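# Close the white door from inside until it latches

## Task

From inside the room, push the white door shut so the latch catches and keeps it closed. Disturb nothing else and finish holding nothing: release the door and back away. The robot must not topple or be left tilted. Once everything has settled, neither arm (grippers included) nor the lift may be in contact with anything, and the base may not rest against any movable object such as a part, box, cart, lid or drawer.

## Robot and tools

ROBOT. LinearBot: an omnidirectional wheeled base with a vertical column of about 1.7 m. A carriage rides the column (lift_m, 0 to 1 m) and carries two identical six-joint arms, left and right, each ending in a two-finger gripper. Arm bases sit roughly 0.57 m + lift_m above the floor, and carriage parts hang about 0.15 m lower. A hand can reach about 0.78 m from its shoulder but only about 0.38 m below its arm base. The hand is about 0.16 m long and 0.1 m wide (0.14 m when open), and the wrist camera sticks out 0.11 m on one side. Parked arm: joints 1 to 6 at 0, 0.05, 0.05, 1.45, 0, 0, which makes the robot about 0.85 m wide and 0.65 m long. Cameras: carriage_camera (on the carriage, facing forward, tilted about 20 degrees down), left_wrist_camera and right_wrist_camera (looking past the fingertips).

FRAMES. All positions are in metres. Base frame: origin on the floor below the base centre, x forward, y left, z up. left_hand and right_hand readings give, in this frame, the point between the finger pads, plus quat_wxyz (hand z along the fingers, fingers open along hand y; a hand pointing straight up with joints 1, 5, 6 at 0 reads (1, 0, 0, 0)). Hand readings can be off, usually the true hand is lower, especially at full reach. base_odometry is the base frame as it was at scene start; it counts wheel turns only, so slip looks like travel; heading in rad, left positive, -3.142 to 3.142.

TOOL move. Arguments: base, joints, speeds, min_time_s, cameras, blocking. base holds exactly one key, and each is a relative offset from where the base last reported itself: translate_m (forward positive, -2 to 2 m), strafe_m (left positive, -2 to 2 m), rotate_rad (counter-clockwise/left positive, -6.3 to 6.3 rad). joints is one flat object for both arms and the lift, keyed by name, each value an absolute target: lift_m 0 to 1 m; for each side X in left/right: X_joint1_rad -2.617 to 3.054 (yaw about vertical, 0 forward, positive left), X_joint2_rad 0 to 3.141 (shoulder: 0 upper arm back and level, 1.57 up, 3.14 forward level), X_joint3_rad 0 to 3.141 (elbow, 0 folded, 3.14 straight), X_joint4_rad -1.57 to 1.57 (wrist pitch, positive lifts fingertips), X_joint5_rad -1.57 to 1.57 (wrist yaw, positive turns fingertips RIGHT, opposite to joint 1), X_joint6_rad -2.094 to 2.094 (roll about the fingers, positive clockwise seen from the forearm), X_gripper_m 0 to 0.093 m (pad gap). speeds caps top speed for this action only: translate_m and strafe_m 0.02 to 0.5 m/s, rotate_rad 0.05 to 1.57 rad/s, lift_m 0.08 to 0.27 m/s (default 0.25). min_time_s (0.1 to 8 s) is the minimum duration of the arm and gripper motions; very short values make arms lurch and overshoot, 2 s or more gives straighter hand paths. cameras: list from carriage_camera, left_wrist_camera, right_wrist_camera, all; [] means none. blocking true (default) returns when everything rests; false returns within about 0.5 s while motion continues, and a later move only overrides the joints or base it names. A move without base or joints just reports state and images. Out-of-range values are refused; unknown keys make the call invalid. A refusal or an unplanned stop cancels the remaining robot calls of that reply.

OTHER TOOLS. wait(seconds 0 to 10, cameras) lets time pass and reports state; returns early once pending moves have settled. stop(cameras) brakes all running motions; braked joints read stopped and may keep pressing. zoom_image(camera, region [x0, y0, x1, y1] in pixels from the top-left, at most 504 by 504) enlarges the latest image of a camera. read_manual(section "licences") gives licence text only. finished_scene(scene = current scene number) ends the scene irreversibly; after ending the first scene, make no more calls in that reply.

RESULTS. The move line reads done or the worst status. Status words: moving, done (for the base: wheels turned the commanded amount, even if slipping), off_target (resting short, maybe still pushing), contact_stop (wheel or lift pushed too hard), time_out, stopped, not_followed (arm targets withheld because an arm would come within millimetres of itself or the other arm; fix by sending that arm its current readings with joint 1 turned away, then the other arm in a later action), limit_stop_at_motor_heat. on_its_own lists things the robot did unasked; its held at value is a target, not a reading. motor_effort is percent of maximum, sign toward higher joint values, peak in brackets, and fairly inaccurate. Joint torques are per arm joint, wrapping at ±28 N m for joints 1 to 3. Motor temperatures are listed per arm plus gripper; MOTOR HOT appears at 75 °C and at 100 °C the arm goes limp for 30 to 60 s (OVER-TEMPERATURE FAULT). Keep arms parked when idle, since stretched arms heat up even while you plan. Gripper readings read a few millimetres off the true gap; to release, command well above the reading.

CAUTIONS. The scene keeps running while you think; running moves continue. Arms have no contact stop and keep pressing when blocked, then spring to target when freed. Drives do not watch the arms, so an arm can bend against the door while the base reports done. If a drive stalls against something, back off about 0.2 m the way you came. Never drive away while gripping a latched door handle, and avoid strong arm pulls on it: the robot can pitch forward and fall. Stability is worst with the carriage high, arms extended or loaded, during pushes, pulls or sudden stops. Do not let the arms strike or squeeze each other. Do not slam the door, hit fixed things hard, or drop anything. With joint 2 below 0.8 rad, swinging joint 1 outward 0.5 rad or more can hit the column. Finish with grippers open and clear, arms parked, nothing touching.

Each tool is called after "Call:" as name([rows], argument=value, ...), one row to a line, values as JSON.

## Session

Call:
move()

Scene clock: 0.00 s.
Joint torques (N m): no reading
Motor temperatures (°C): left_arm=[31 34 39 31 28 30 27] | right_arm=[32 35 36 31 30 29 31]
base_odometry: x=+0.000 y=+0.000 heading=+0.000
base_status: not commanded
joint_positions: lift_m=+0.300 left_joint1_rad=-0.003 left_joint2_rad=+0.052 left_joint3_rad=+0.038 left_joint4_rad=+1.430 left_joint5_rad=-0.033 left_joint6_rad=+0.031 left_gripper_m=+0.09396 right_joint1_rad=+0.000 right_joint2_rad=+0.035 right_joint3_rad=+0.040 right_joint4_rad=+1.434 right_joint5_rad=-0.028 right_joint6_rad=-0.032 right_gripper_m=+0.09396
joint_status: not commanded
motor_effort: lift_m=+18 drive_wheels=+1
left_hand: x=+0.2553 y=+0.3028 z=+1.3095 quat_wxyz=(+0.997, -0.015, +0.077, +0.015) (m; base frame)
right_hand: x=+0.2486 y=-0.2923 z=+1.3103 quat_wxyz=(+0.998, -0.015, +0.066, -0.015) (m; base frame)
pictures: carriage_camera, left_wrist_camera, right_wrist_camera
Images, in order (width x height): carriage_camera 672x504, left_wrist_camera 672x504, right_wrist_camera 672x504.

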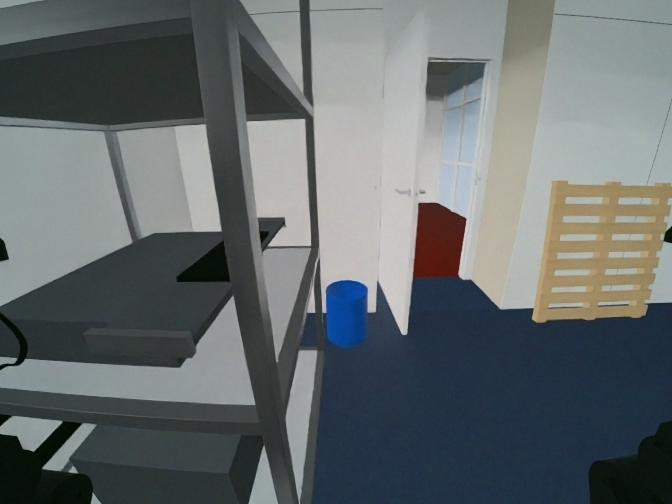

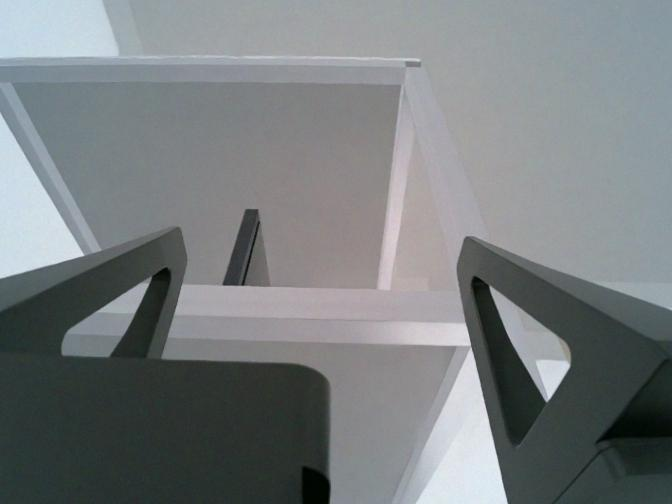

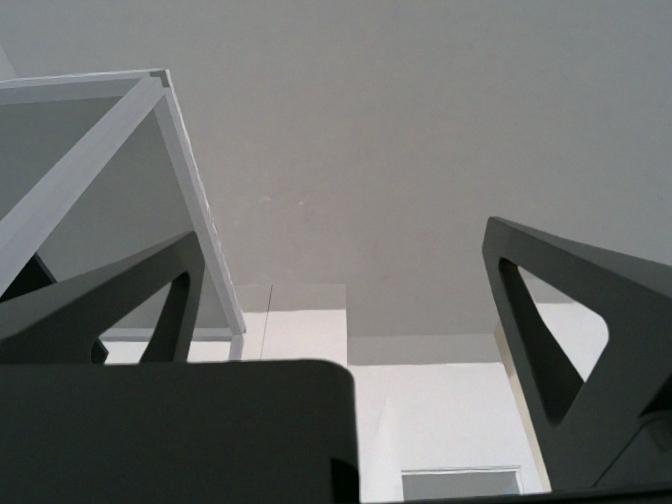

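Call:
move(base={"strafe_m": -0.6}, cameras=["carriage_camera"])

Scene clock: 58.83 s.
Joint torques (N m): left_arm=[-0.12 4 5.57 -0.1 0.11 0.06] | right_arm=[-0.03 3.93 5.89 -0.21 -0.05 -0.05]
move: done
base_odometry: x=-0.001 y=-0.600 heading=-0.001
base_status: done
joint_positions: lift_m=+0.300 left_joint1_rad=-0.003 left_joint2_rad=+0.052 left_joint3_rad=+0.038 left_joint4_rad=+1.430 left_joint5_rad=-0.033 left_joint6_rad=+0.031 left_gripper_m=+0.09396 right_joint1_rad=+0.001 right_joint2_rad=+0.035 right_joint3_rad=+0.040 right_joint4_rad=+1.434 right_joint5_rad=-0.028 right_joint6_rad=-0.032 right_gripper_m=+0.09396
joint_status: not commanded
motor_effort: lift_m=+18(18) drive_wheels=-3(18)
left_hand: x=+0.2553 y=+0.3028 z=+1.3095 quat_wxyz=(+0.997, -0.015, +0.077, +0.015) (m; base frame)
right_hand: x=+0.2486 y=-0.2923 z=+1.3103 quat_wxyz=(+0.998, -0.015, +0.066, -0.015) (m; base frame)
pictures: carriage_camera
Images, in order (width x height): carriage_camera 672x504.

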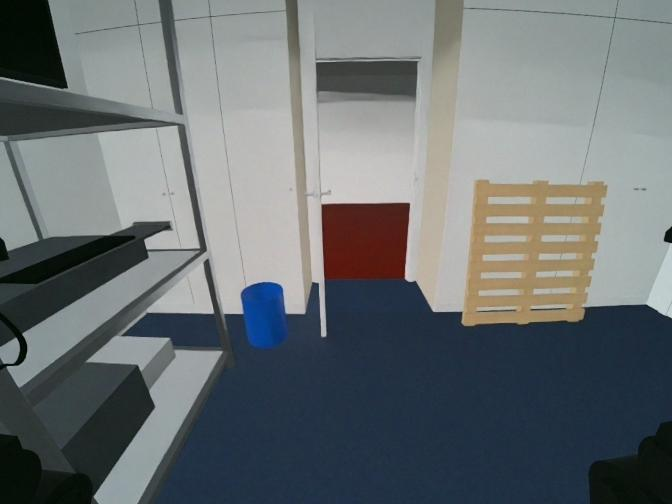

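Call:
move(base={"translate_m": 1.2}, joints={"lift_m": 0.35, "left_joint1_rad": 0, "left_joint2_rad": 2.0, "left_joint3_rad": 1.7, "left_joint4_rad": 0.3, "left_joint5_rad": 0, "left_joint6_rad": 0, "left_gripper_m": 0}, min_time_s=3, cameras=["all"])

Scene clock: 100.07 s.
Joint torques (N m): left_arm=[-0.02 -11.64 9.85 1.91 0.31 -0.1] | right_arm=[-0.2 3.96 5.98 -0.19 -0.06 -0.06]
Motor temperatures (°C): left_arm=[31 36 44 31 28 30 27] | right_arm=[31 37 37 30 30 29 31]
move: done
base_odometry: x=+1.199 y=-0.602 heading=-0.001
base_status: done
joint_positions: lift_m=+0.350 left_joint1_rad=-0.003 left_joint2_rad=+1.991 left_joint3_rad=+1.670 left_joint4_rad=+0.306 left_joint5_rad=-0.015 left_joint6_rad=+0.012 left_gripper_m=+0.00067 right_joint1_rad=+0.001 right_joint2_rad=+0.035 right_joint3_rad=+0.040 right_joint4_rad=+1.434 right_joint5_rad=-0.028 right_joint6_rad=-0.032 right_gripper_m=+0.09396
joint_status: all done
motor_effort: lift_m=+17(22) drive_wheels=+4(17)
left_hand: x=+0.8423 y=+0.2982 z=+1.2612 quat_wxyz=(+0.702, +0.000, +0.712, +0.009) (m; base frame)
right_hand: x=+0.2486 y=-0.2923 z=+1.3604 quat_wxyz=(+0.998, -0.015, +0.066, -0.015) (m; base frame)
pictures: carriage_camera, left_wrist_camera, right_wrist_camera
Images, in order (width x height): carriage_camera 672x504, left_wrist_camera 672x504, right_wrist_camera 672x504.

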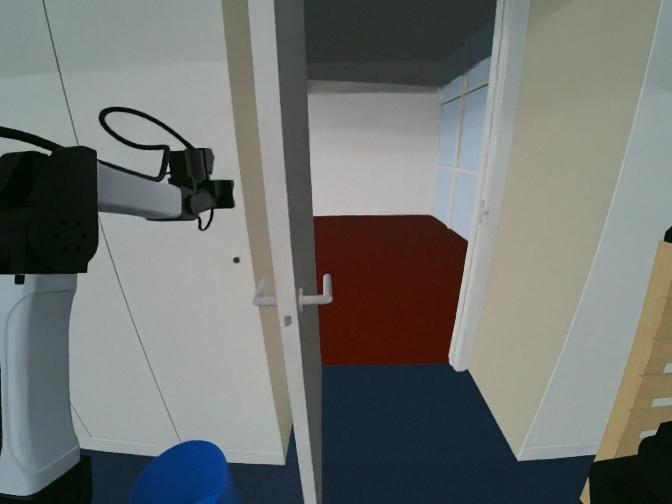

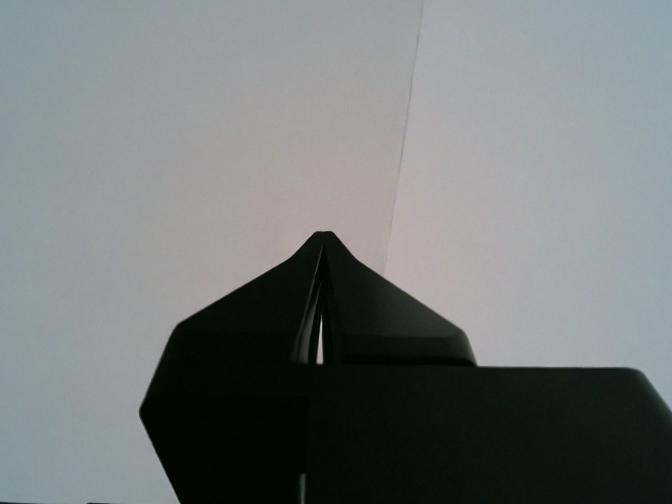

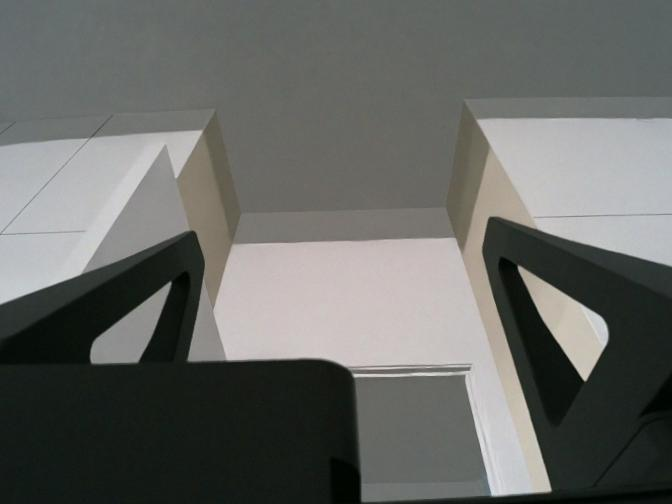

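Call:
move(base={"translate_m": 0.08})

Call:
move(base={"strafe_m": -0.55}, speeds={"strafe_m": 0.25}, cameras=["carriage_camera", "left_wrist_camera"])

Scene clock: 113.77 s.
Joint torques (N m): left_arm=[0.1 2.7 10.03 5.06 0.26 -0.06] | right_arm=[-0.09 3.89 5.94 -0.17 -0.05 -0.04]
Motor temperatures (°C): left_arm=[31 40 47 37 28 30 27] | right_arm=[31 37 38 30 30 29 31]
move: done
base_odometry: x=+1.279 y=-0.602 heading=-0.001
base_status: done
joint_positions: lift_m=+0.350 left_joint1_rad=-0.003 left_joint2_rad=+1.857 left_joint3_rad=+1.667 left_joint4_rad=-0.028 left_joint5_rad=-0.015 left_joint6_rad=+0.012 left_gripper_m=+0.00067 right_joint1_rad=+0.001 right_joint2_rad=+0.035 right_joint3_rad=+0.040 right_joint4_rad=+1.432 right_joint5_rad=-0.028 right_joint6_rad=-0.032 right_gripper_m=+0.09396
joint_status: not commanded
motor_effort: lift_m=+18(18) drive_wheels=+11(15)
left_hand: x=+0.8037 y=+0.2983 z=+1.2567 quat_wxyz=(+0.626, +0.001, +0.780, +0.009) (m; base frame)
right_hand: x=+0.2491 y=-0.2923 z=+1.3602 quat_wxyz=(+0.998, -0.015, +0.067, -0.015) (m; base frame)
pictures: none

Scene clock: 117.27 s.
Joint torques (N m): left_arm=[0.38 -11.55 8.44 2.14 0.24 -0.01] | right_arm=[-0.18 3.9 5.98 -0.19 -0.07 -0.05]
move: done
base_odometry: x=+1.279 y=-1.152 heading=-0.001
base_status: done
joint_positions: lift_m=+0.350 left_joint1_rad=-0.005 left_joint2_rad=+1.991 left_joint3_rad=+1.686 left_joint4_rad=+0.282 left_joint5_rad=-0.012 left_joint6_rad=+0.004 left_gripper_m=+0.00065 right_joint1_rad=+0.001 right_joint2_rad=+0.035 right_joint3_rad=+0.040 right_joint4_rad=+1.432 right_joint5_rad=-0.028 right_joint6_rad=-0.032 right_gripper_m=+0.09396
joint_status: not commanded
motor_effort: lift_m=+18(18) drive_wheels=+1(24)
left_hand: x=+0.8424 y=+0.2960 z=+1.2630 quat_wxyz=(+0.699, -0.001, +0.715, +0.004) (m; base frame)
right_hand: x=+0.2490 y=-0.2923 z=+1.3603 quat_wxyz=(+0.998, -0.015, +0.066, -0.015) (m; base frame)
pictures: carriage_camera, left_wrist_camera
Images, in order (width x height): carriage_camera 672x504, left_wrist_camera 672x504.

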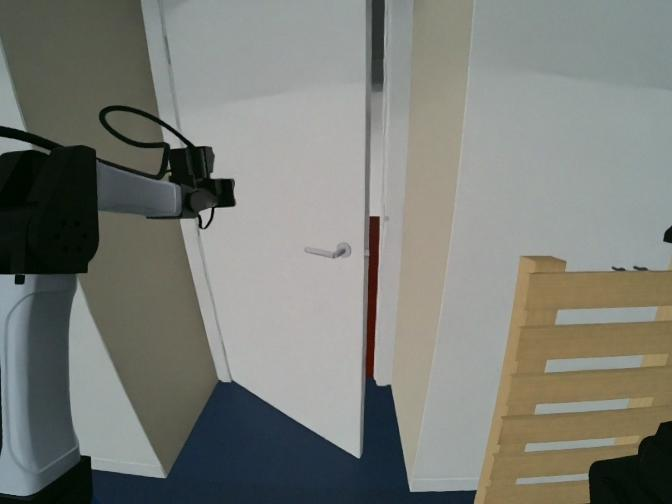

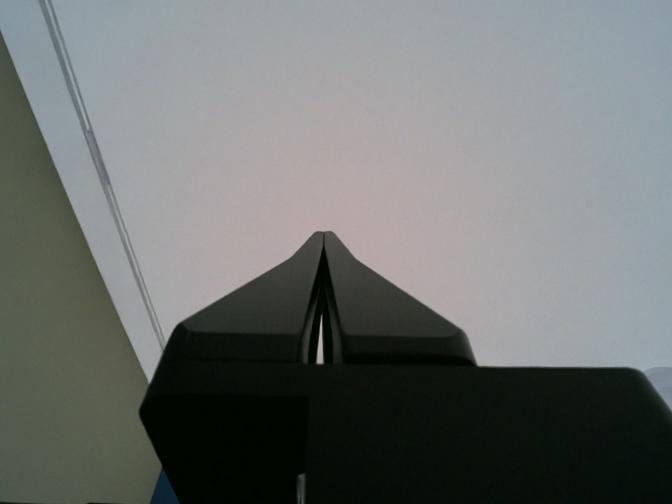

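Call:
move(base={"strafe_m": 0.2}, joints={"left_joint1_rad": 0, "left_joint2_rad": 0.05, "left_joint3_rad": 0.05, "left_joint4_rad": 1.45, "right_joint1_rad": 0.12, "right_joint2_rad": 2.0, "right_joint3_rad": 1.7, "right_joint4_rad": 0.3, "right_joint5_rad": 0, "right_joint6_rad": 0, "right_gripper_m": 0}, min_time_s=3, cameras=["carriage_camera", "right_wrist_camera"])

Scene clock: 150.40 s.
Joint torques (N m): left_arm=[-0.12 3.14 4.59 0.04 0.21 0.03] | right_arm=[0.64 -10.28 10.86 2.12 0.05 0.05]
Motor temperatures (°C): left_arm=[31 46 46 40 28 30 28] | right_arm=[31 37 38 30 30 29 31]
move: done
base_odometry: x=+1.279 y=-0.952 heading=-0.001
base_status: done
joint_positions: lift_m=+0.350 left_joint1_rad=-0.001 left_joint2_rad=+0.058 left_joint3_rad=+0.057 left_joint4_rad=+1.434 left_joint5_rad=-0.010 left_joint6_rad=+0.004 left_gripper_m=+0.00065 right_joint1_rad=+0.113 right_joint2_rad=+1.985 right_joint3_rad=+1.671 right_joint4_rad=+0.310 right_joint5_rad=-0.013 right_joint6_rad=-0.009 right_gripper_m=+0.00010
joint_status: all done
motor_effort: lift_m=+18(18) drive_wheels=+2(10)
left_hand: x=+0.2508 y=+0.2988 z=+1.3648 quat_wxyz=(+0.998, -0.005, +0.069, +0.002) (m; base frame)
right_hand: x=+0.8367 y=-0.2245 z=+1.2661 quat_wxyz=(+0.704, -0.048, +0.707, +0.041) (m; base frame)
pictures: carriage_camera, right_wrist_camera
Images, in order (width x height): carriage_camera 672x504, right_wrist_camera 672x504.

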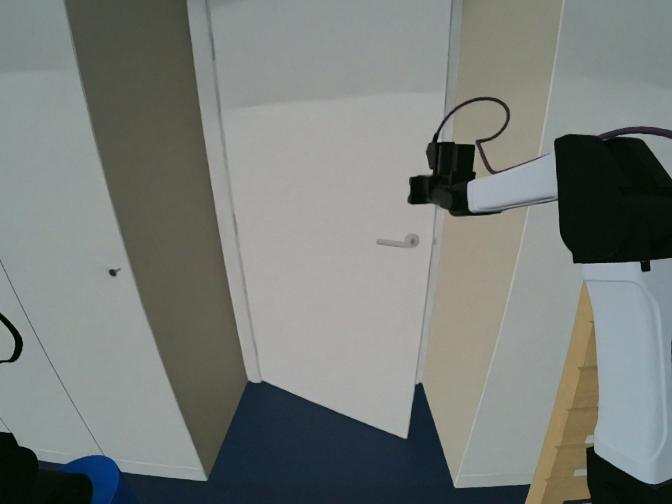

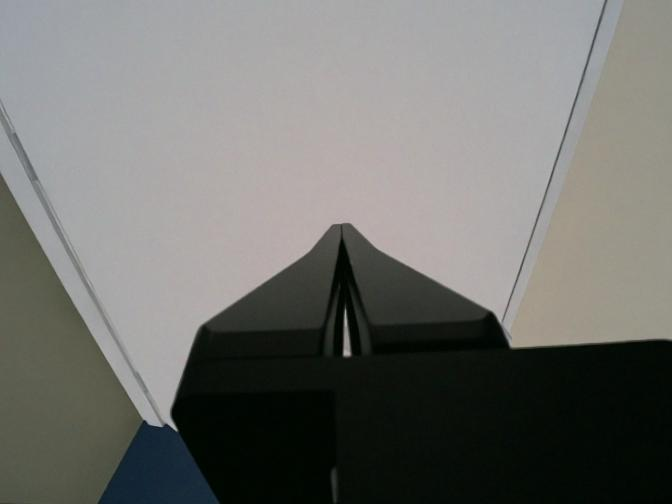

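Call:
move(base={"translate_m": 0.45}, speeds={"translate_m": 0.2}, cameras=["carriage_camera", "right_wrist_camera"])

Scene clock: 157.07 s.
Joint torques (N m): left_arm=[-0.09 3.21 4.63 0 0.24 0.01] | right_arm=[-0.72 -10.48 10.67 2.15 0.05 0.04]
move: done
base_odometry: x=+1.729 y=-0.952 heading=+0.000
base_status: done
joint_positions: lift_m=+0.350 left_joint1_rad=-0.001 left_joint2_rad=+0.057 left_joint3_rad=+0.057 left_joint4_rad=+1.442 left_joint5_rad=-0.010 left_joint6_rad=+0.004 left_gripper_m=+0.00065 right_joint1_rad=+0.126 right_joint2_rad=+1.986 right_joint3_rad=+1.673 right_joint4_rad=+0.301 right_joint5_rad=-0.012 right_joint6_rad=-0.007 right_gripper_m=+0.00010
joint_status: not commanded
motor_effort: lift_m=+18(18) drive_wheels=+0(13)
left_hand: x=+0.2483 y=+0.2988 z=+1.3651 quat_wxyz=(+0.998, -0.005, +0.064, +0.002) (m; base frame)
right_hand: x=+0.8359 y=-0.2162 z=+1.2645 quat_wxyz=(+0.701, -0.052, +0.709, +0.046) (m; base frame)
pictures: carriage_camera, right_wrist_camera
Images, in order (width x height): carriage_camera 672x504, right_wrist_camera 672x504.

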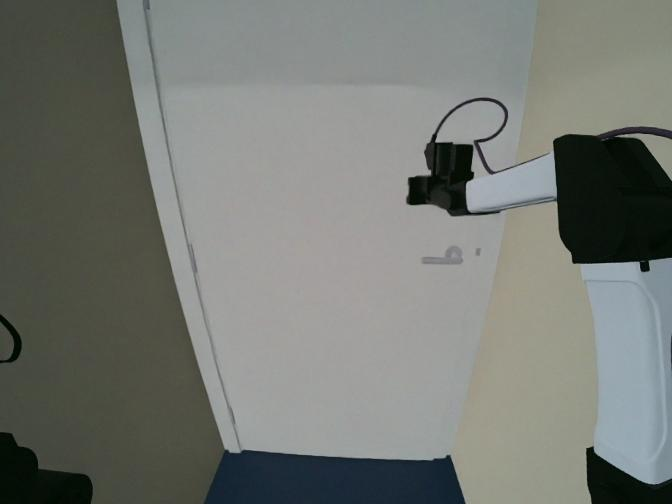

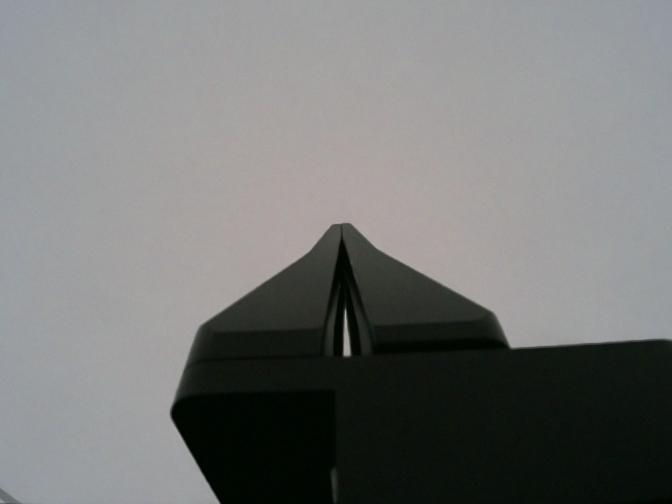

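Call:
move(base={"translate_m": 0.1}, speeds={"translate_m": 0.12}, cameras=["carriage_camera", "right_wrist_camera"])

Scene clock: 162.27 s.
Joint torques (N m): left_arm=[-0.09 3.28 4.68 -0.09 0.2 0.02] | right_arm=[-0.75 -0.59 10.95 4.97 0.26 0.05]
move: done
base_odometry: x=+1.829 y=-0.952 heading=-0.001
base_status: done
joint_positions: lift_m=+0.350 left_joint1_rad=-0.001 left_joint2_rad=+0.056 left_joint3_rad=+0.055 left_joint4_rad=+1.448 left_joint5_rad=-0.009 left_joint6_rad=+0.004 left_gripper_m=+0.00065 right_joint1_rad=+0.127 right_joint2_rad=+1.885 right_joint3_rad=+1.671 right_joint4_rad=+0.054 right_joint5_rad=-0.037 right_joint6_rad=-0.007 right_gripper_m=+0.00010
joint_status: not commanded
motor_effort: lift_m=+18(19) drive_wheels=+10(14)
left_hand: x=+0.2472 y=+0.2987 z=+1.3647 quat_wxyz=(+0.998, -0.004, +0.062, +0.002) (m; base frame)
right_hand: x=+0.8080 y=-0.2148 z=+1.2621 quat_wxyz=(+0.646, -0.063, +0.759, +0.053) (m; base frame)
pictures: carriage_camera, right_wrist_camera
Images, in order (width x height): carriage_camera 672x504, right_wrist_camera 672x504.

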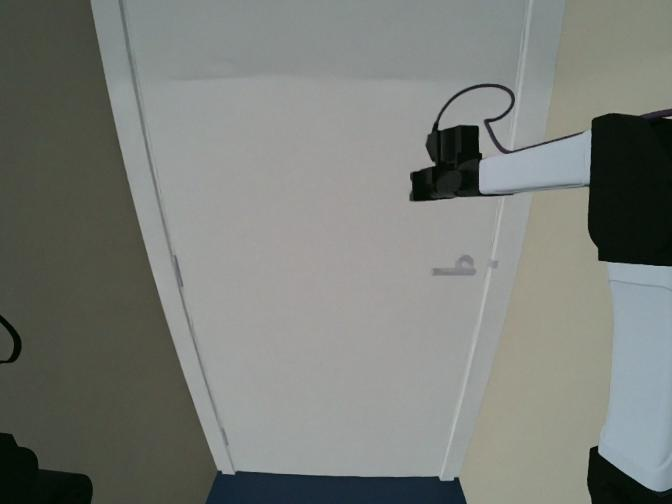

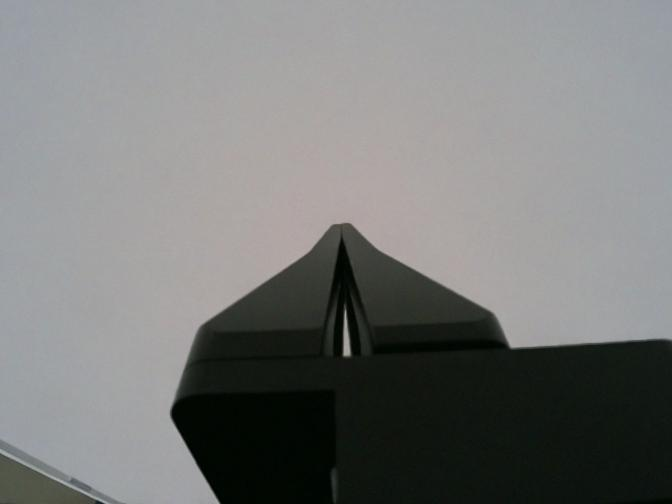

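Call:
zoom_image(camera="carriage_camera", region=[400, 100, 580, 340])

Call:
move(base={"translate_m": 0.06}, speeds={"translate_m": 0.12}, cameras=["carriage_camera"])

Call:
zoom_image(camera="carriage_camera", region=[400, 100, 580, 340])

Scaled by 2.100 from the camera's 672x504 image, which has a finer 960x720 frame.

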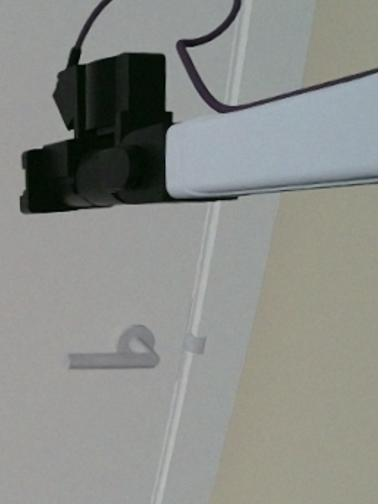

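Scene clock: 170.23 s.
Joint torques (N m): left_arm=[-0.08 3.41 4.72 -0.11 0.23 0.01] | right_arm=[-0.77 12.77 9.43 7.69 0.72 0.01]
Motor temperatures (°C): left_arm=[31 41 45 36 28 30 28] | right_arm=[31 40 41 46 30 29 31]
move: done
base_odometry: x=+1.889 y=-0.952 heading=-0.001
base_status: done
joint_positions: lift_m=+0.350 left_joint1_rad=-0.001 left_joint2_rad=+0.056 left_joint3_rad=+0.055 left_joint4_rad=+1.449 left_joint5_rad=-0.009 left_joint6_rad=+0.004 left_gripper_m=+0.00065 right_joint1_rad=+0.127 right_joint2_rad=+1.749 right_joint3_rad=+1.684 right_joint4_rad=-0.305 right_joint5_rad=-0.086 right_joint6_rad=-0.006 right_gripper_m=+0.00010
joint_status: not commanded
motor_effort: lift_m=+18(19) drive_wheels=+17(24)
left_hand: x=+0.2470 y=+0.2987 z=+1.3648 quat_wxyz=(+0.998, -0.004, +0.061, +0.002) (m; base frame)
right_hand: x=+0.7548 y=-0.2130 z=+1.2585 quat_wxyz=(+0.561, -0.079, +0.821, +0.070) (m; base frame)
pictures: carriage_camera
Images, in order (width x height): carriage_camera 672x504.

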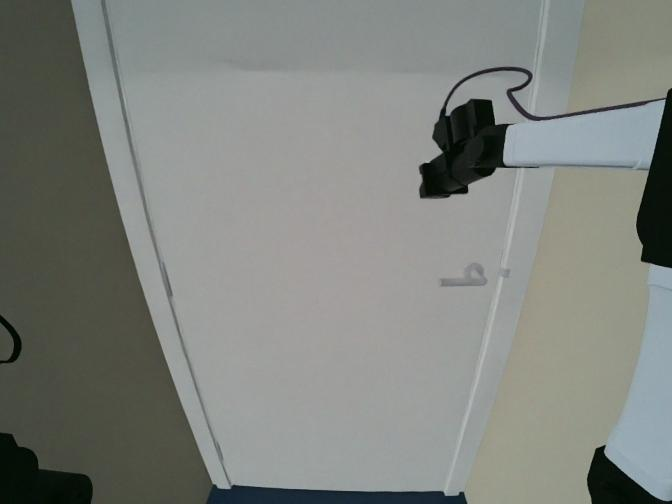

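Scaled by 2.100 from the camera's 672x504 image, which has a finer 960x720 frame.

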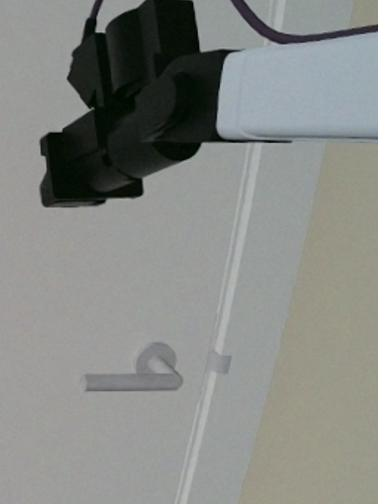

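Call:
move(base={"translate_m": -0.3}, speeds={"translate_m": 0.2}, cameras=["carriage_camera"])

Call:
zoom_image(camera="carriage_camera", region=[360, 150, 540, 390])

Scene clock: 179.83 s.
Joint torques (N m): left_arm=[-0.01 3.23 4.72 -0.08 0.22 0.04] | right_arm=[-0.83 -11.9 9.42 2.34 0.04 0.04]
Motor temperatures (°C): left_arm=[31 39 44 35 28 30 28] | right_arm=[31 42 41 70 30 29 31]
move: done
base_odometry: x=+1.589 y=-0.951 heading=-0.002
base_status: done
joint_positions: lift_m=+0.350 left_joint1_rad=-0.001 left_joint2_rad=+0.056 left_joint3_rad=+0.054 left_joint4_rad=+1.450 left_joint5_rad=-0.009 left_joint6_rad=+0.004 left_gripper_m=+0.00065 right_joint1_rad=+0.127 right_joint2_rad=+2.003 right_joint3_rad=+1.685 right_joint4_rad=+0.293 right_joint5_rad=-0.013 right_joint6_rad=-0.006 right_gripper_m=+0.00010
joint_status: not commanded
motor_effort: lift_m=+18(18) drive_wheels=-4(13)
left_hand: x=+0.2471 y=+0.2986 z=+1.3646 quat_wxyz=(+0.998, -0.004, +0.062, +0.002) (m; base frame)
right_hand: x=+0.8397 y=-0.2151 z=+1.2583 quat_wxyz=(+0.697, -0.052, +0.714, +0.047) (m; base frame)
pictures: carriage_camera
Images, in order (width x height): carriage_camera 672x504.

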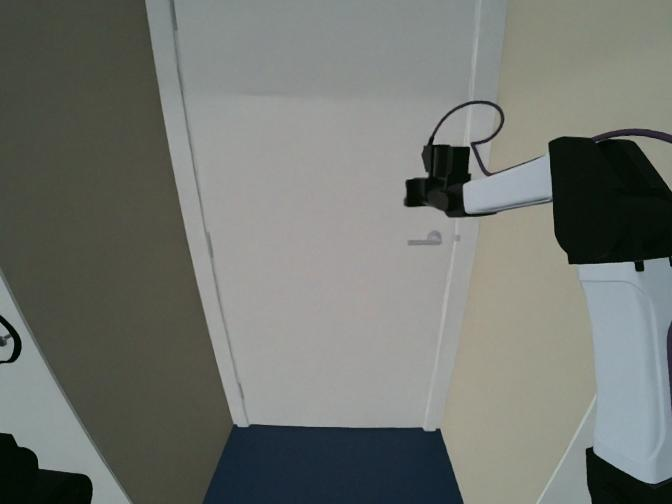

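Scaled by 2.100 from the camera's 672x504 image, which has a finer 960x720 frame.

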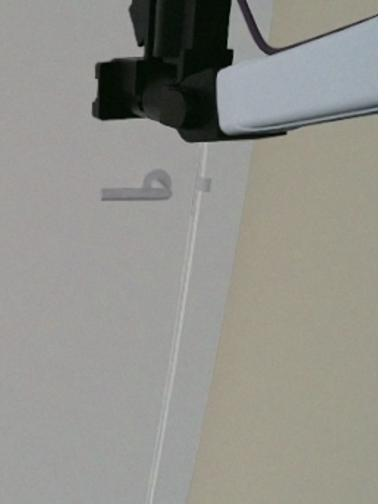

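Call:
finished_scene(scene=1)

The scene is finished: the task was done.


## Next scene

The same job, from a new start.

Call:
move()

Scene clock: 0.00 s.
Joint torques (N m): no reading
Motor temperatures (°C): left_arm=[30 32 36 29 27 30 27] | right_arm=[31 32 33 30 29 29 31]
base_odometry: x=+0.000 y=+0.000 heading=+0.000
base_status: not commanded
joint_positions: lift_m=+0.300 left_joint1_rad=-0.004 left_joint2_rad=+0.043 left_joint3_rad=+0.038 left_joint4_rad=+1.478 left_joint5_rad=-0.003 left_joint6_rad=-0.042 left_gripper_m=+0.09396 right_joint1_rad=-0.020 right_joint2_rad=+0.054 right_joint3_rad=+0.039 right_joint4_rad=+1.497 right_joint5_rad=+0.020 right_joint6_rad=+0.048 right_gripper_m=+0.09396
joint_status: not commanded
motor_effort: lift_m=+18 drive_wheels=+0
left_hand: x=+0.2411 y=+0.2976 z=+1.3111 quat_wxyz=(+0.999, -0.002, +0.049, -0.023) (m; base frame)
right_hand: x=+0.2395 y=-0.3011 z=+1.3116 quat_wxyz=(+0.999, +0.011, +0.044, +0.013) (m; base frame)
pictures: carriage_camera, left_wrist_camera, right_wrist_camera
Images, in order (width x height): carriage_camera 672x504, left_wrist_camera 672x504, right_wrist_camera 672x504.

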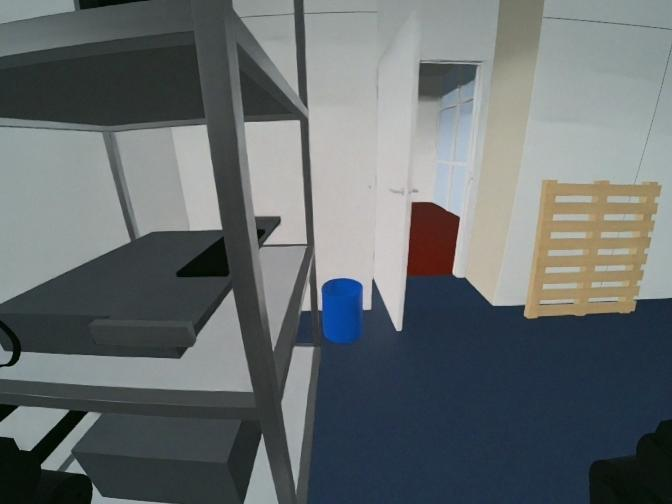

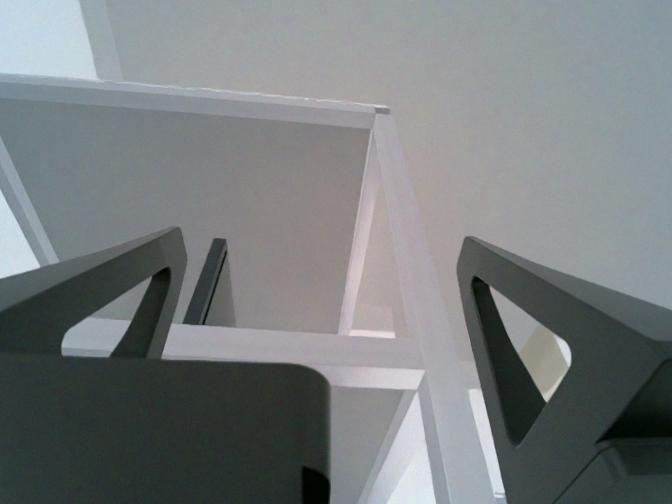

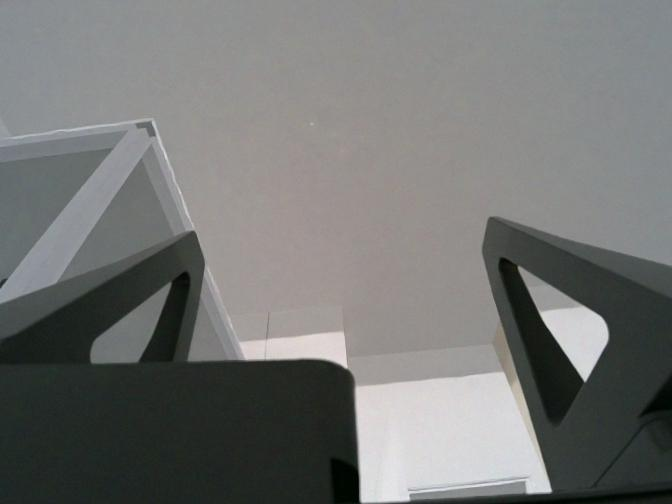

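Call:
move(base={"strafe_m": -0.57})

Call:
move(base={"translate_m": 1.235}, joints={"lift_m": 0.35, "left_joint1_rad": 0, "left_joint2_rad": 2.0, "left_joint3_rad": 1.7, "left_joint4_rad": 0.3, "left_joint5_rad": 0, "left_joint6_rad": 0, "left_gripper_m": 0}, min_time_s=2.5, cameras=["carriage_camera"])

Call:
move(base={"strafe_m": -0.57}, speeds={"strafe_m": 0.25}, cameras=["carriage_camera"])

Scene clock: 31.27 s.
Joint torques (N m): left_arm=[-0.05 4.07 5.49 -0.16 0.09 0.02] | right_arm=[-0.17 3.92 5.76 -0.3 -0.1 -0.06]
move: done
base_odometry: x=-0.001 y=-0.570 heading=-0.001
base_status: done
joint_positions: lift_m=+0.300 left_joint1_rad=-0.003 left_joint2_rad=+0.043 left_joint3_rad=+0.038 left_joint4_rad=+1.478 left_joint5_rad=-0.003 left_joint6_rad=-0.042 left_gripper_m=+0.09396 right_joint1_rad=-0.019 right_joint2_rad=+0.054 right_joint3_rad=+0.039 right_joint4_rad=+1.497 right_joint5_rad=+0.020 right_joint6_rad=+0.048 right_gripper_m=+0.09396
joint_status: not commanded
motor_effort: lift_m=+18(18) drive_wheels=-2(20)
left_hand: x=+0.2411 y=+0.2976 z=+1.3111 quat_wxyz=(+0.999, -0.002, +0.049, -0.022) (m; base frame)
right_hand: x=+0.2395 y=-0.3011 z=+1.3116 quat_wxyz=(+0.999, +0.011, +0.044, +0.014) (m; base frame)
pictures: none

Scene clock: 36.03 s.
Joint torques (N m): left_arm=[0.13 -11.45 9.74 1.86 0.15 0.2] | right_arm=[-0.17 3.96 5.82 -0.26 -0.1 -0.05]
move: done
base_odometry: x=+1.234 y=-0.572 heading=-0.001
base_status: done
joint_positions: lift_m=+0.350 left_joint1_rad=-0.003 left_joint2_rad=+1.992 left_joint3_rad=+1.671 left_joint4_rad=+0.309 left_joint5_rad=-0.003 left_joint6_rad=-0.011 left_gripper_m=+0.00066 right_joint1_rad=-0.019 right_joint2_rad=+0.054 right_joint3_rad=+0.039 right_joint4_rad=+1.498 right_joint5_rad=+0.020 right_joint6_rad=+0.048 right_gripper_m=+0.09396
joint_status: all done
motor_effort: lift_m=+18(21) drive_wheels=-2(16)
left_hand: x=+0.8425 y=+0.2956 z=+1.2617 quat_wxyz=(+0.703, -0.004, +0.711, -0.004) (m; base frame)
right_hand: x=+0.2394 y=-0.3011 z=+1.3617 quat_wxyz=(+0.999, +0.011, +0.044, +0.014) (m; base frame)
pictures: carriage_camera
Images, in order (width x height): carriage_camera 672x504.

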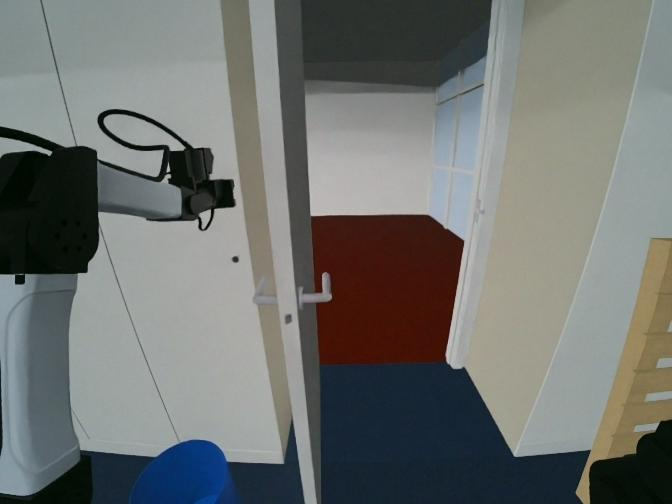

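Scene clock: 39.60 s.
Joint torques (N m): left_arm=[-0.13 -11.69 9.63 1.9 0.24 0.05] | right_arm=[-0.24 3.96 5.75 -0.31 -0.08 -0.04]
move: done
base_odometry: x=+1.234 y=-1.142 heading=-0.001
base_status: done
joint_positions: lift_m=+0.350 left_joint1_rad=+0.000 left_joint2_rad=+1.992 left_joint3_rad=+1.672 left_joint4_rad=+0.307 left_joint5_rad=-0.012 left_joint6_rad=+0.001 left_gripper_m=+0.00065 right_joint1_rad=-0.019 right_joint2_rad=+0.054 right_joint3_rad=+0.039 right_joint4_rad=+1.498 right_joint5_rad=+0.020 right_joint6_rad=+0.048 right_gripper_m=+0.09396
joint_status: not commanded
motor_effort: lift_m=+18(18) drive_wheels=-1(13)
left_hand: x=+0.8425 y=+0.2991 z=+1.2619 quat_wxyz=(+0.703, -0.004, +0.712, +0.005) (m; base frame)
right_hand: x=+0.2394 y=-0.3011 z=+1.3617 quat_wxyz=(+0.999, +0.011, +0.044, +0.014) (m; base frame)
pictures: carriage_camera
Images, in order (width x height): carriage_camera 672x504.

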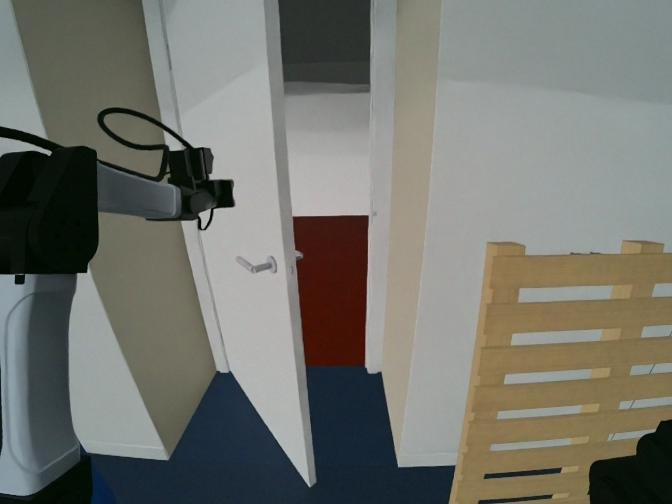

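Call:
move(base={"translate_m": 0.15})

Call:
move(base={"strafe_m": -0.28}, speeds={"strafe_m": 0.3}, cameras=["carriage_camera"])

Call:
move(base={"strafe_m": 0.5}, joints={"left_joint1_rad": 0, "left_joint2_rad": 0.05, "left_joint3_rad": 0.05, "left_joint4_rad": 1.45, "right_joint1_rad": 0.25, "right_joint2_rad": 2.0, "right_joint3_rad": 1.7, "right_joint4_rad": 0.3, "right_joint5_rad": 0, "right_joint6_rad": 0, "right_gripper_m": 0}, min_time_s=2.5, cameras=["carriage_camera"])

Scene clock: 65.60 s.
Joint torques (N m): left_arm=[-0.72 -11.79 9.68 1.95 0.31 0.03] | right_arm=[-0.09 4 5.79 -0.32 -0.09 -0.05]
Motor temperatures (°C): left_arm=[30 40 44 36 28 30 28] | right_arm=[30 34 35 30 29 29 31]
move: done
base_odometry: x=+1.384 y=-1.142 heading=-0.001
base_status: done
joint_positions: lift_m=+0.350 left_joint1_rad=+0.007 left_joint2_rad=+1.994 left_joint3_rad=+1.673 left_joint4_rad=+0.303 left_joint5_rad=-0.015 left_joint6_rad=+0.001 left_gripper_m=+0.00064 right_joint1_rad=-0.019 right_joint2_rad=+0.054 right_joint3_rad=+0.039 right_joint4_rad=+1.496 right_joint5_rad=+0.020 right_joint6_rad=+0.048 right_gripper_m=+0.09396
joint_status: not commanded
motor_effort: lift_m=+18(18) drive_wheels=-2(14)
left_hand: x=+0.8429 y=+0.3040 z=+1.2603 quat_wxyz=(+0.701, -0.007, +0.713, +0.008) (m; base frame)
right_hand: x=+0.2398 y=-0.3011 z=+1.3616 quat_wxyz=(+0.999, +0.011, +0.045, +0.014) (m; base frame)
pictures: none

Scene clock: 68.00 s.
Joint torques (N m): left_arm=[0.06 -11.88 9.68 1.95 0.25 0.02] | right_arm=[-0.03 3.95 5.81 -0.28 -0.09 -0.05]
move: done
base_odometry: x=+1.384 y=-1.422 heading=-0.001
base_status: done
joint_positions: lift_m=+0.350 left_joint1_rad=-0.003 left_joint2_rad=+1.994 left_joint3_rad=+1.673 left_joint4_rad=+0.303 left_joint5_rad=-0.013 left_joint6_rad=+0.001 left_gripper_m=+0.00064 right_joint1_rad=-0.019 right_joint2_rad=+0.054 right_joint3_rad=+0.039 right_joint4_rad=+1.496 right_joint5_rad=+0.020 right_joint6_rad=+0.048 right_gripper_m=+0.09396
joint_status: not commanded
motor_effort: lift_m=+18(18) drive_wheels=-2(13)
left_hand: x=+0.8429 y=+0.2978 z=+1.2603 quat_wxyz=(+0.701, -0.003, +0.713, +0.004) (m; base frame)
right_hand: x=+0.2398 y=-0.3011 z=+1.3616 quat_wxyz=(+0.999, +0.011, +0.045, +0.014) (m; base frame)
pictures: carriage_camera
Images, in order (width x height): carriage_camera 672x504.

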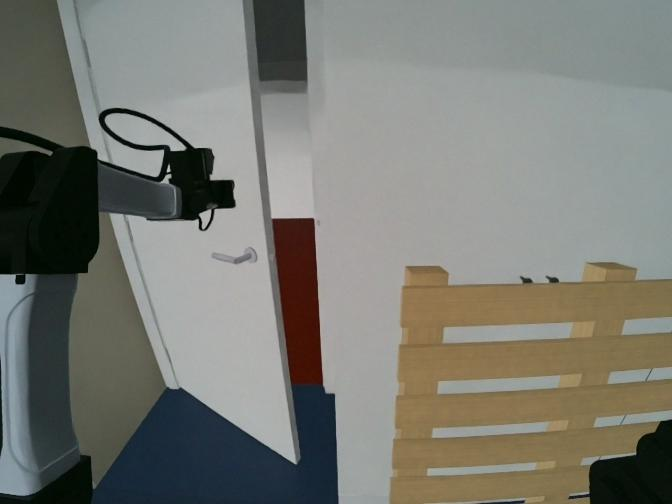

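Scene clock: 71.13 s.
Joint torques (N m): left_arm=[0.18 3.1 4.51 0.09 0.16 0.02] | right_arm=[0.4 -10.7 10.7 2.19 -0.17 -0.12]
move: done
base_odometry: x=+1.385 y=-0.922 heading=-0.001
base_status: done
joint_positions: lift_m=+0.350 left_joint1_rad=-0.004 left_joint2_rad=+0.057 left_joint3_rad=+0.058 left_joint4_rad=+1.434 left_joint5_rad=-0.009 left_joint6_rad=+0.001 left_gripper_m=+0.00064 right_joint1_rad=+0.245 right_joint2_rad=+1.989 right_joint3_rad=+1.671 right_joint4_rad=+0.310 right_joint5_rad=+0.011 right_joint6_rad=+0.008 right_gripper_m=+0.00010
joint_status: all done
motor_effort: lift_m=+17(18) drive_wheels=-1(16)
left_hand: x=+0.2502 y=+0.2986 z=+1.3651 quat_wxyz=(+0.998, -0.004, +0.068, -0.001) (m; base frame)
right_hand: x=+0.8237 y=-0.1472 z=+1.2637 quat_wxyz=(+0.699, -0.080, +0.706, +0.085) (m; base frame)
pictures: carriage_camera
Images, in order (width x height): carriage_camera 672x504.

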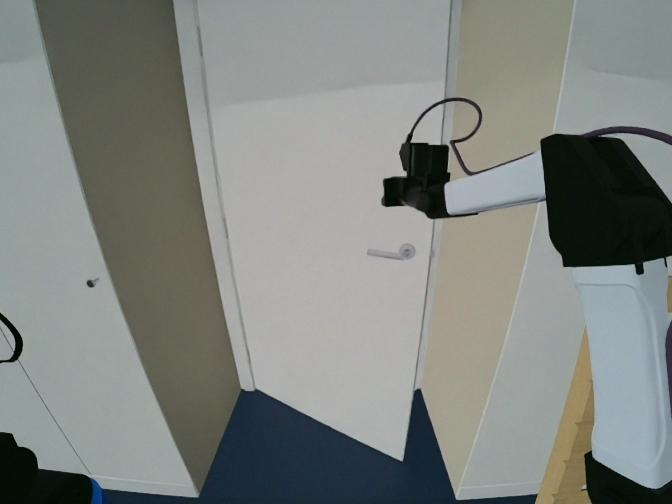

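Call:
move(base={"translate_m": 0.39}, joints={"right_joint1_rad": 0.1}, speeds={"translate_m": 0.25})

Call:
move(base={"translate_m": 0.14}, speeds={"translate_m": 0.12}, cameras=["carriage_camera"])

Call:
move(base={"translate_m": -0.25}, speeds={"translate_m": 0.25}, cameras=["carriage_camera"])

Call:
zoom_image(camera="carriage_camera", region=[360, 150, 540, 390])

Scene clock: 81.23 s.
Joint torques (N m): left_arm=[0.18 3.08 4.6 -0.02 0.22 0.05] | right_arm=[-0.79 -10.89 10.69 2.25 0.05 -0.13]
move: done
base_odometry: x=+1.775 y=-0.922 heading=-0.001
base_status: done
joint_positions: lift_m=+0.350 left_joint1_rad=-0.004 left_joint2_rad=+0.057 left_joint3_rad=+0.058 left_joint4_rad=+1.441 left_joint5_rad=-0.009 left_joint6_rad=+0.001 left_gripper_m=+0.00064 right_joint1_rad=+0.107 right_joint2_rad=+1.990 right_joint3_rad=+1.671 right_joint4_rad=+0.302 right_joint5_rad=-0.013 right_joint6_rad=+0.007 right_gripper_m=+0.00009
joint_status: all done
motor_effort: lift_m=+18(18) drive_wheels=-2(15)
left_hand: x=+0.2485 y=+0.2985 z=+1.3654 quat_wxyz=(+0.998, -0.004, +0.065, -0.001) (m; base frame)
right_hand: x=+0.8381 y=-0.2278 z=+1.2617 quat_wxyz=(+0.700, -0.040, +0.712, +0.045) (m; base frame)
pictures: none

Scene clock: 83.17 s.
Joint torques (N m): left_arm=[0.21 3.47 4.82 -0.05 0.23 0.02] | right_arm=[-0.88 7.65 11 7.25 0.42 -0.12]
Motor temperatures (°C): left_arm=[30 38 43 33 28 30 28] | right_arm=[30 36 38 36 29 29 31]
move: done
base_odometry: x=+1.914 y=-0.922 heading=-0.001
base_status: done
joint_positions: lift_m=+0.350 left_joint1_rad=-0.004 left_joint2_rad=+0.055 left_joint3_rad=+0.056 left_joint4_rad=+1.448 left_joint5_rad=-0.009 left_joint6_rad=+0.001 left_gripper_m=+0.00064 right_joint1_rad=+0.107 right_joint2_rad=+1.799 right_joint3_rad=+1.668 right_joint4_rad=-0.159 right_joint5_rad=-0.053 right_joint6_rad=+0.007 right_gripper_m=+0.00009
joint_status: not commanded
motor_effort: lift_m=+18(19) drive_wheels=+14(21)
left_hand: x=+0.2466 y=+0.2985 z=+1.3649 quat_wxyz=(+0.998, -0.004, +0.061, -0.001) (m; base frame)
right_hand: x=+0.7787 y=-0.2271 z=+1.2578 quat_wxyz=(+0.595, -0.056, +0.800, +0.055) (m; base frame)
pictures: carriage_camera
Images, in order (width x height): carriage_camera 672x504.

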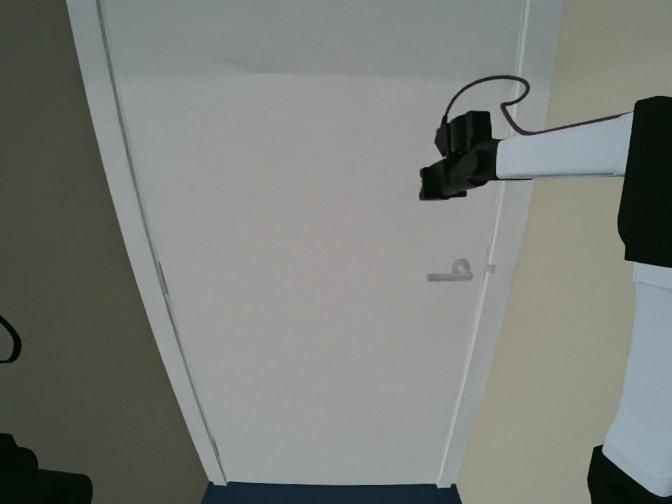

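Scene clock: 85.47 s.
Joint torques (N m): left_arm=[0.18 3.44 4.88 -0.09 0.21 0.04] | right_arm=[-0.81 -12.15 10.09 2.42 0.05 -0.13]
move: done
base_odometry: x=+1.664 y=-0.922 heading=-0.001
base_status: done
joint_positions: lift_m=+0.350 left_joint1_rad=-0.004 left_joint2_rad=+0.055 left_joint3_rad=+0.055 left_joint4_rad=+1.449 left_joint5_rad=-0.009 left_joint6_rad=+0.001 left_gripper_m=+0.00064 right_joint1_rad=+0.107 right_joint2_rad=+2.004 right_joint3_rad=+1.677 right_joint4_rad=+0.290 right_joint5_rad=-0.012 right_joint6_rad=+0.007 right_gripper_m=+0.00009
joint_status: not commanded
motor_effort: lift_m=+18(19) drive_wheels=+2(13)
left_hand: x=+0.2466 y=+0.2985 z=+1.3648 quat_wxyz=(+0.998, -0.004, +0.061, -0.001) (m; base frame)
right_hand: x=+0.8412 y=-0.2275 z=+1.2530 quat_wxyz=(+0.693, -0.040, +0.719, +0.044) (m; base frame)
pictures: carriage_camera
Images, in order (width x height): carriage_camera 672x504.

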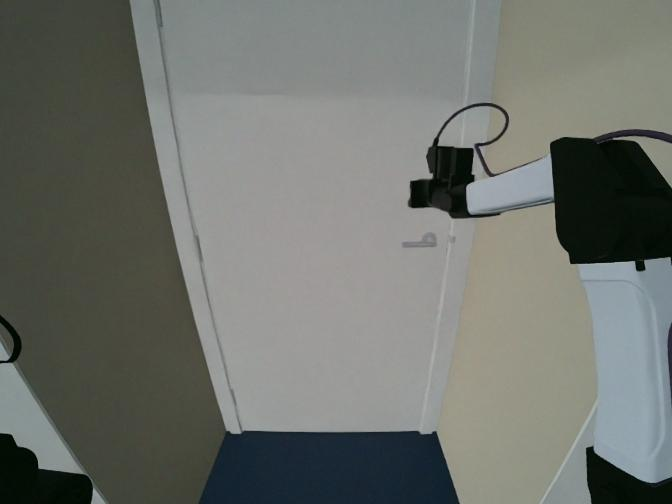

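Scaled by 2.100 from the camera's 672x504 image, which has a finer 960x720 frame.

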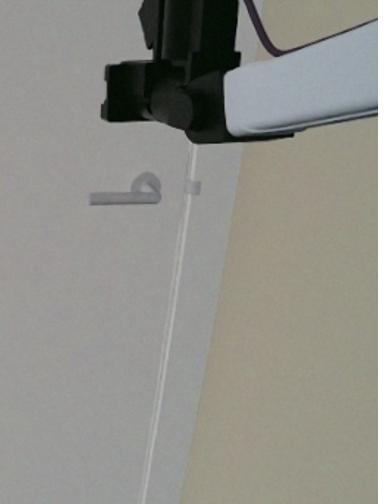

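Call:
finished_scene(scene=2)

The scene is finished: the task was done.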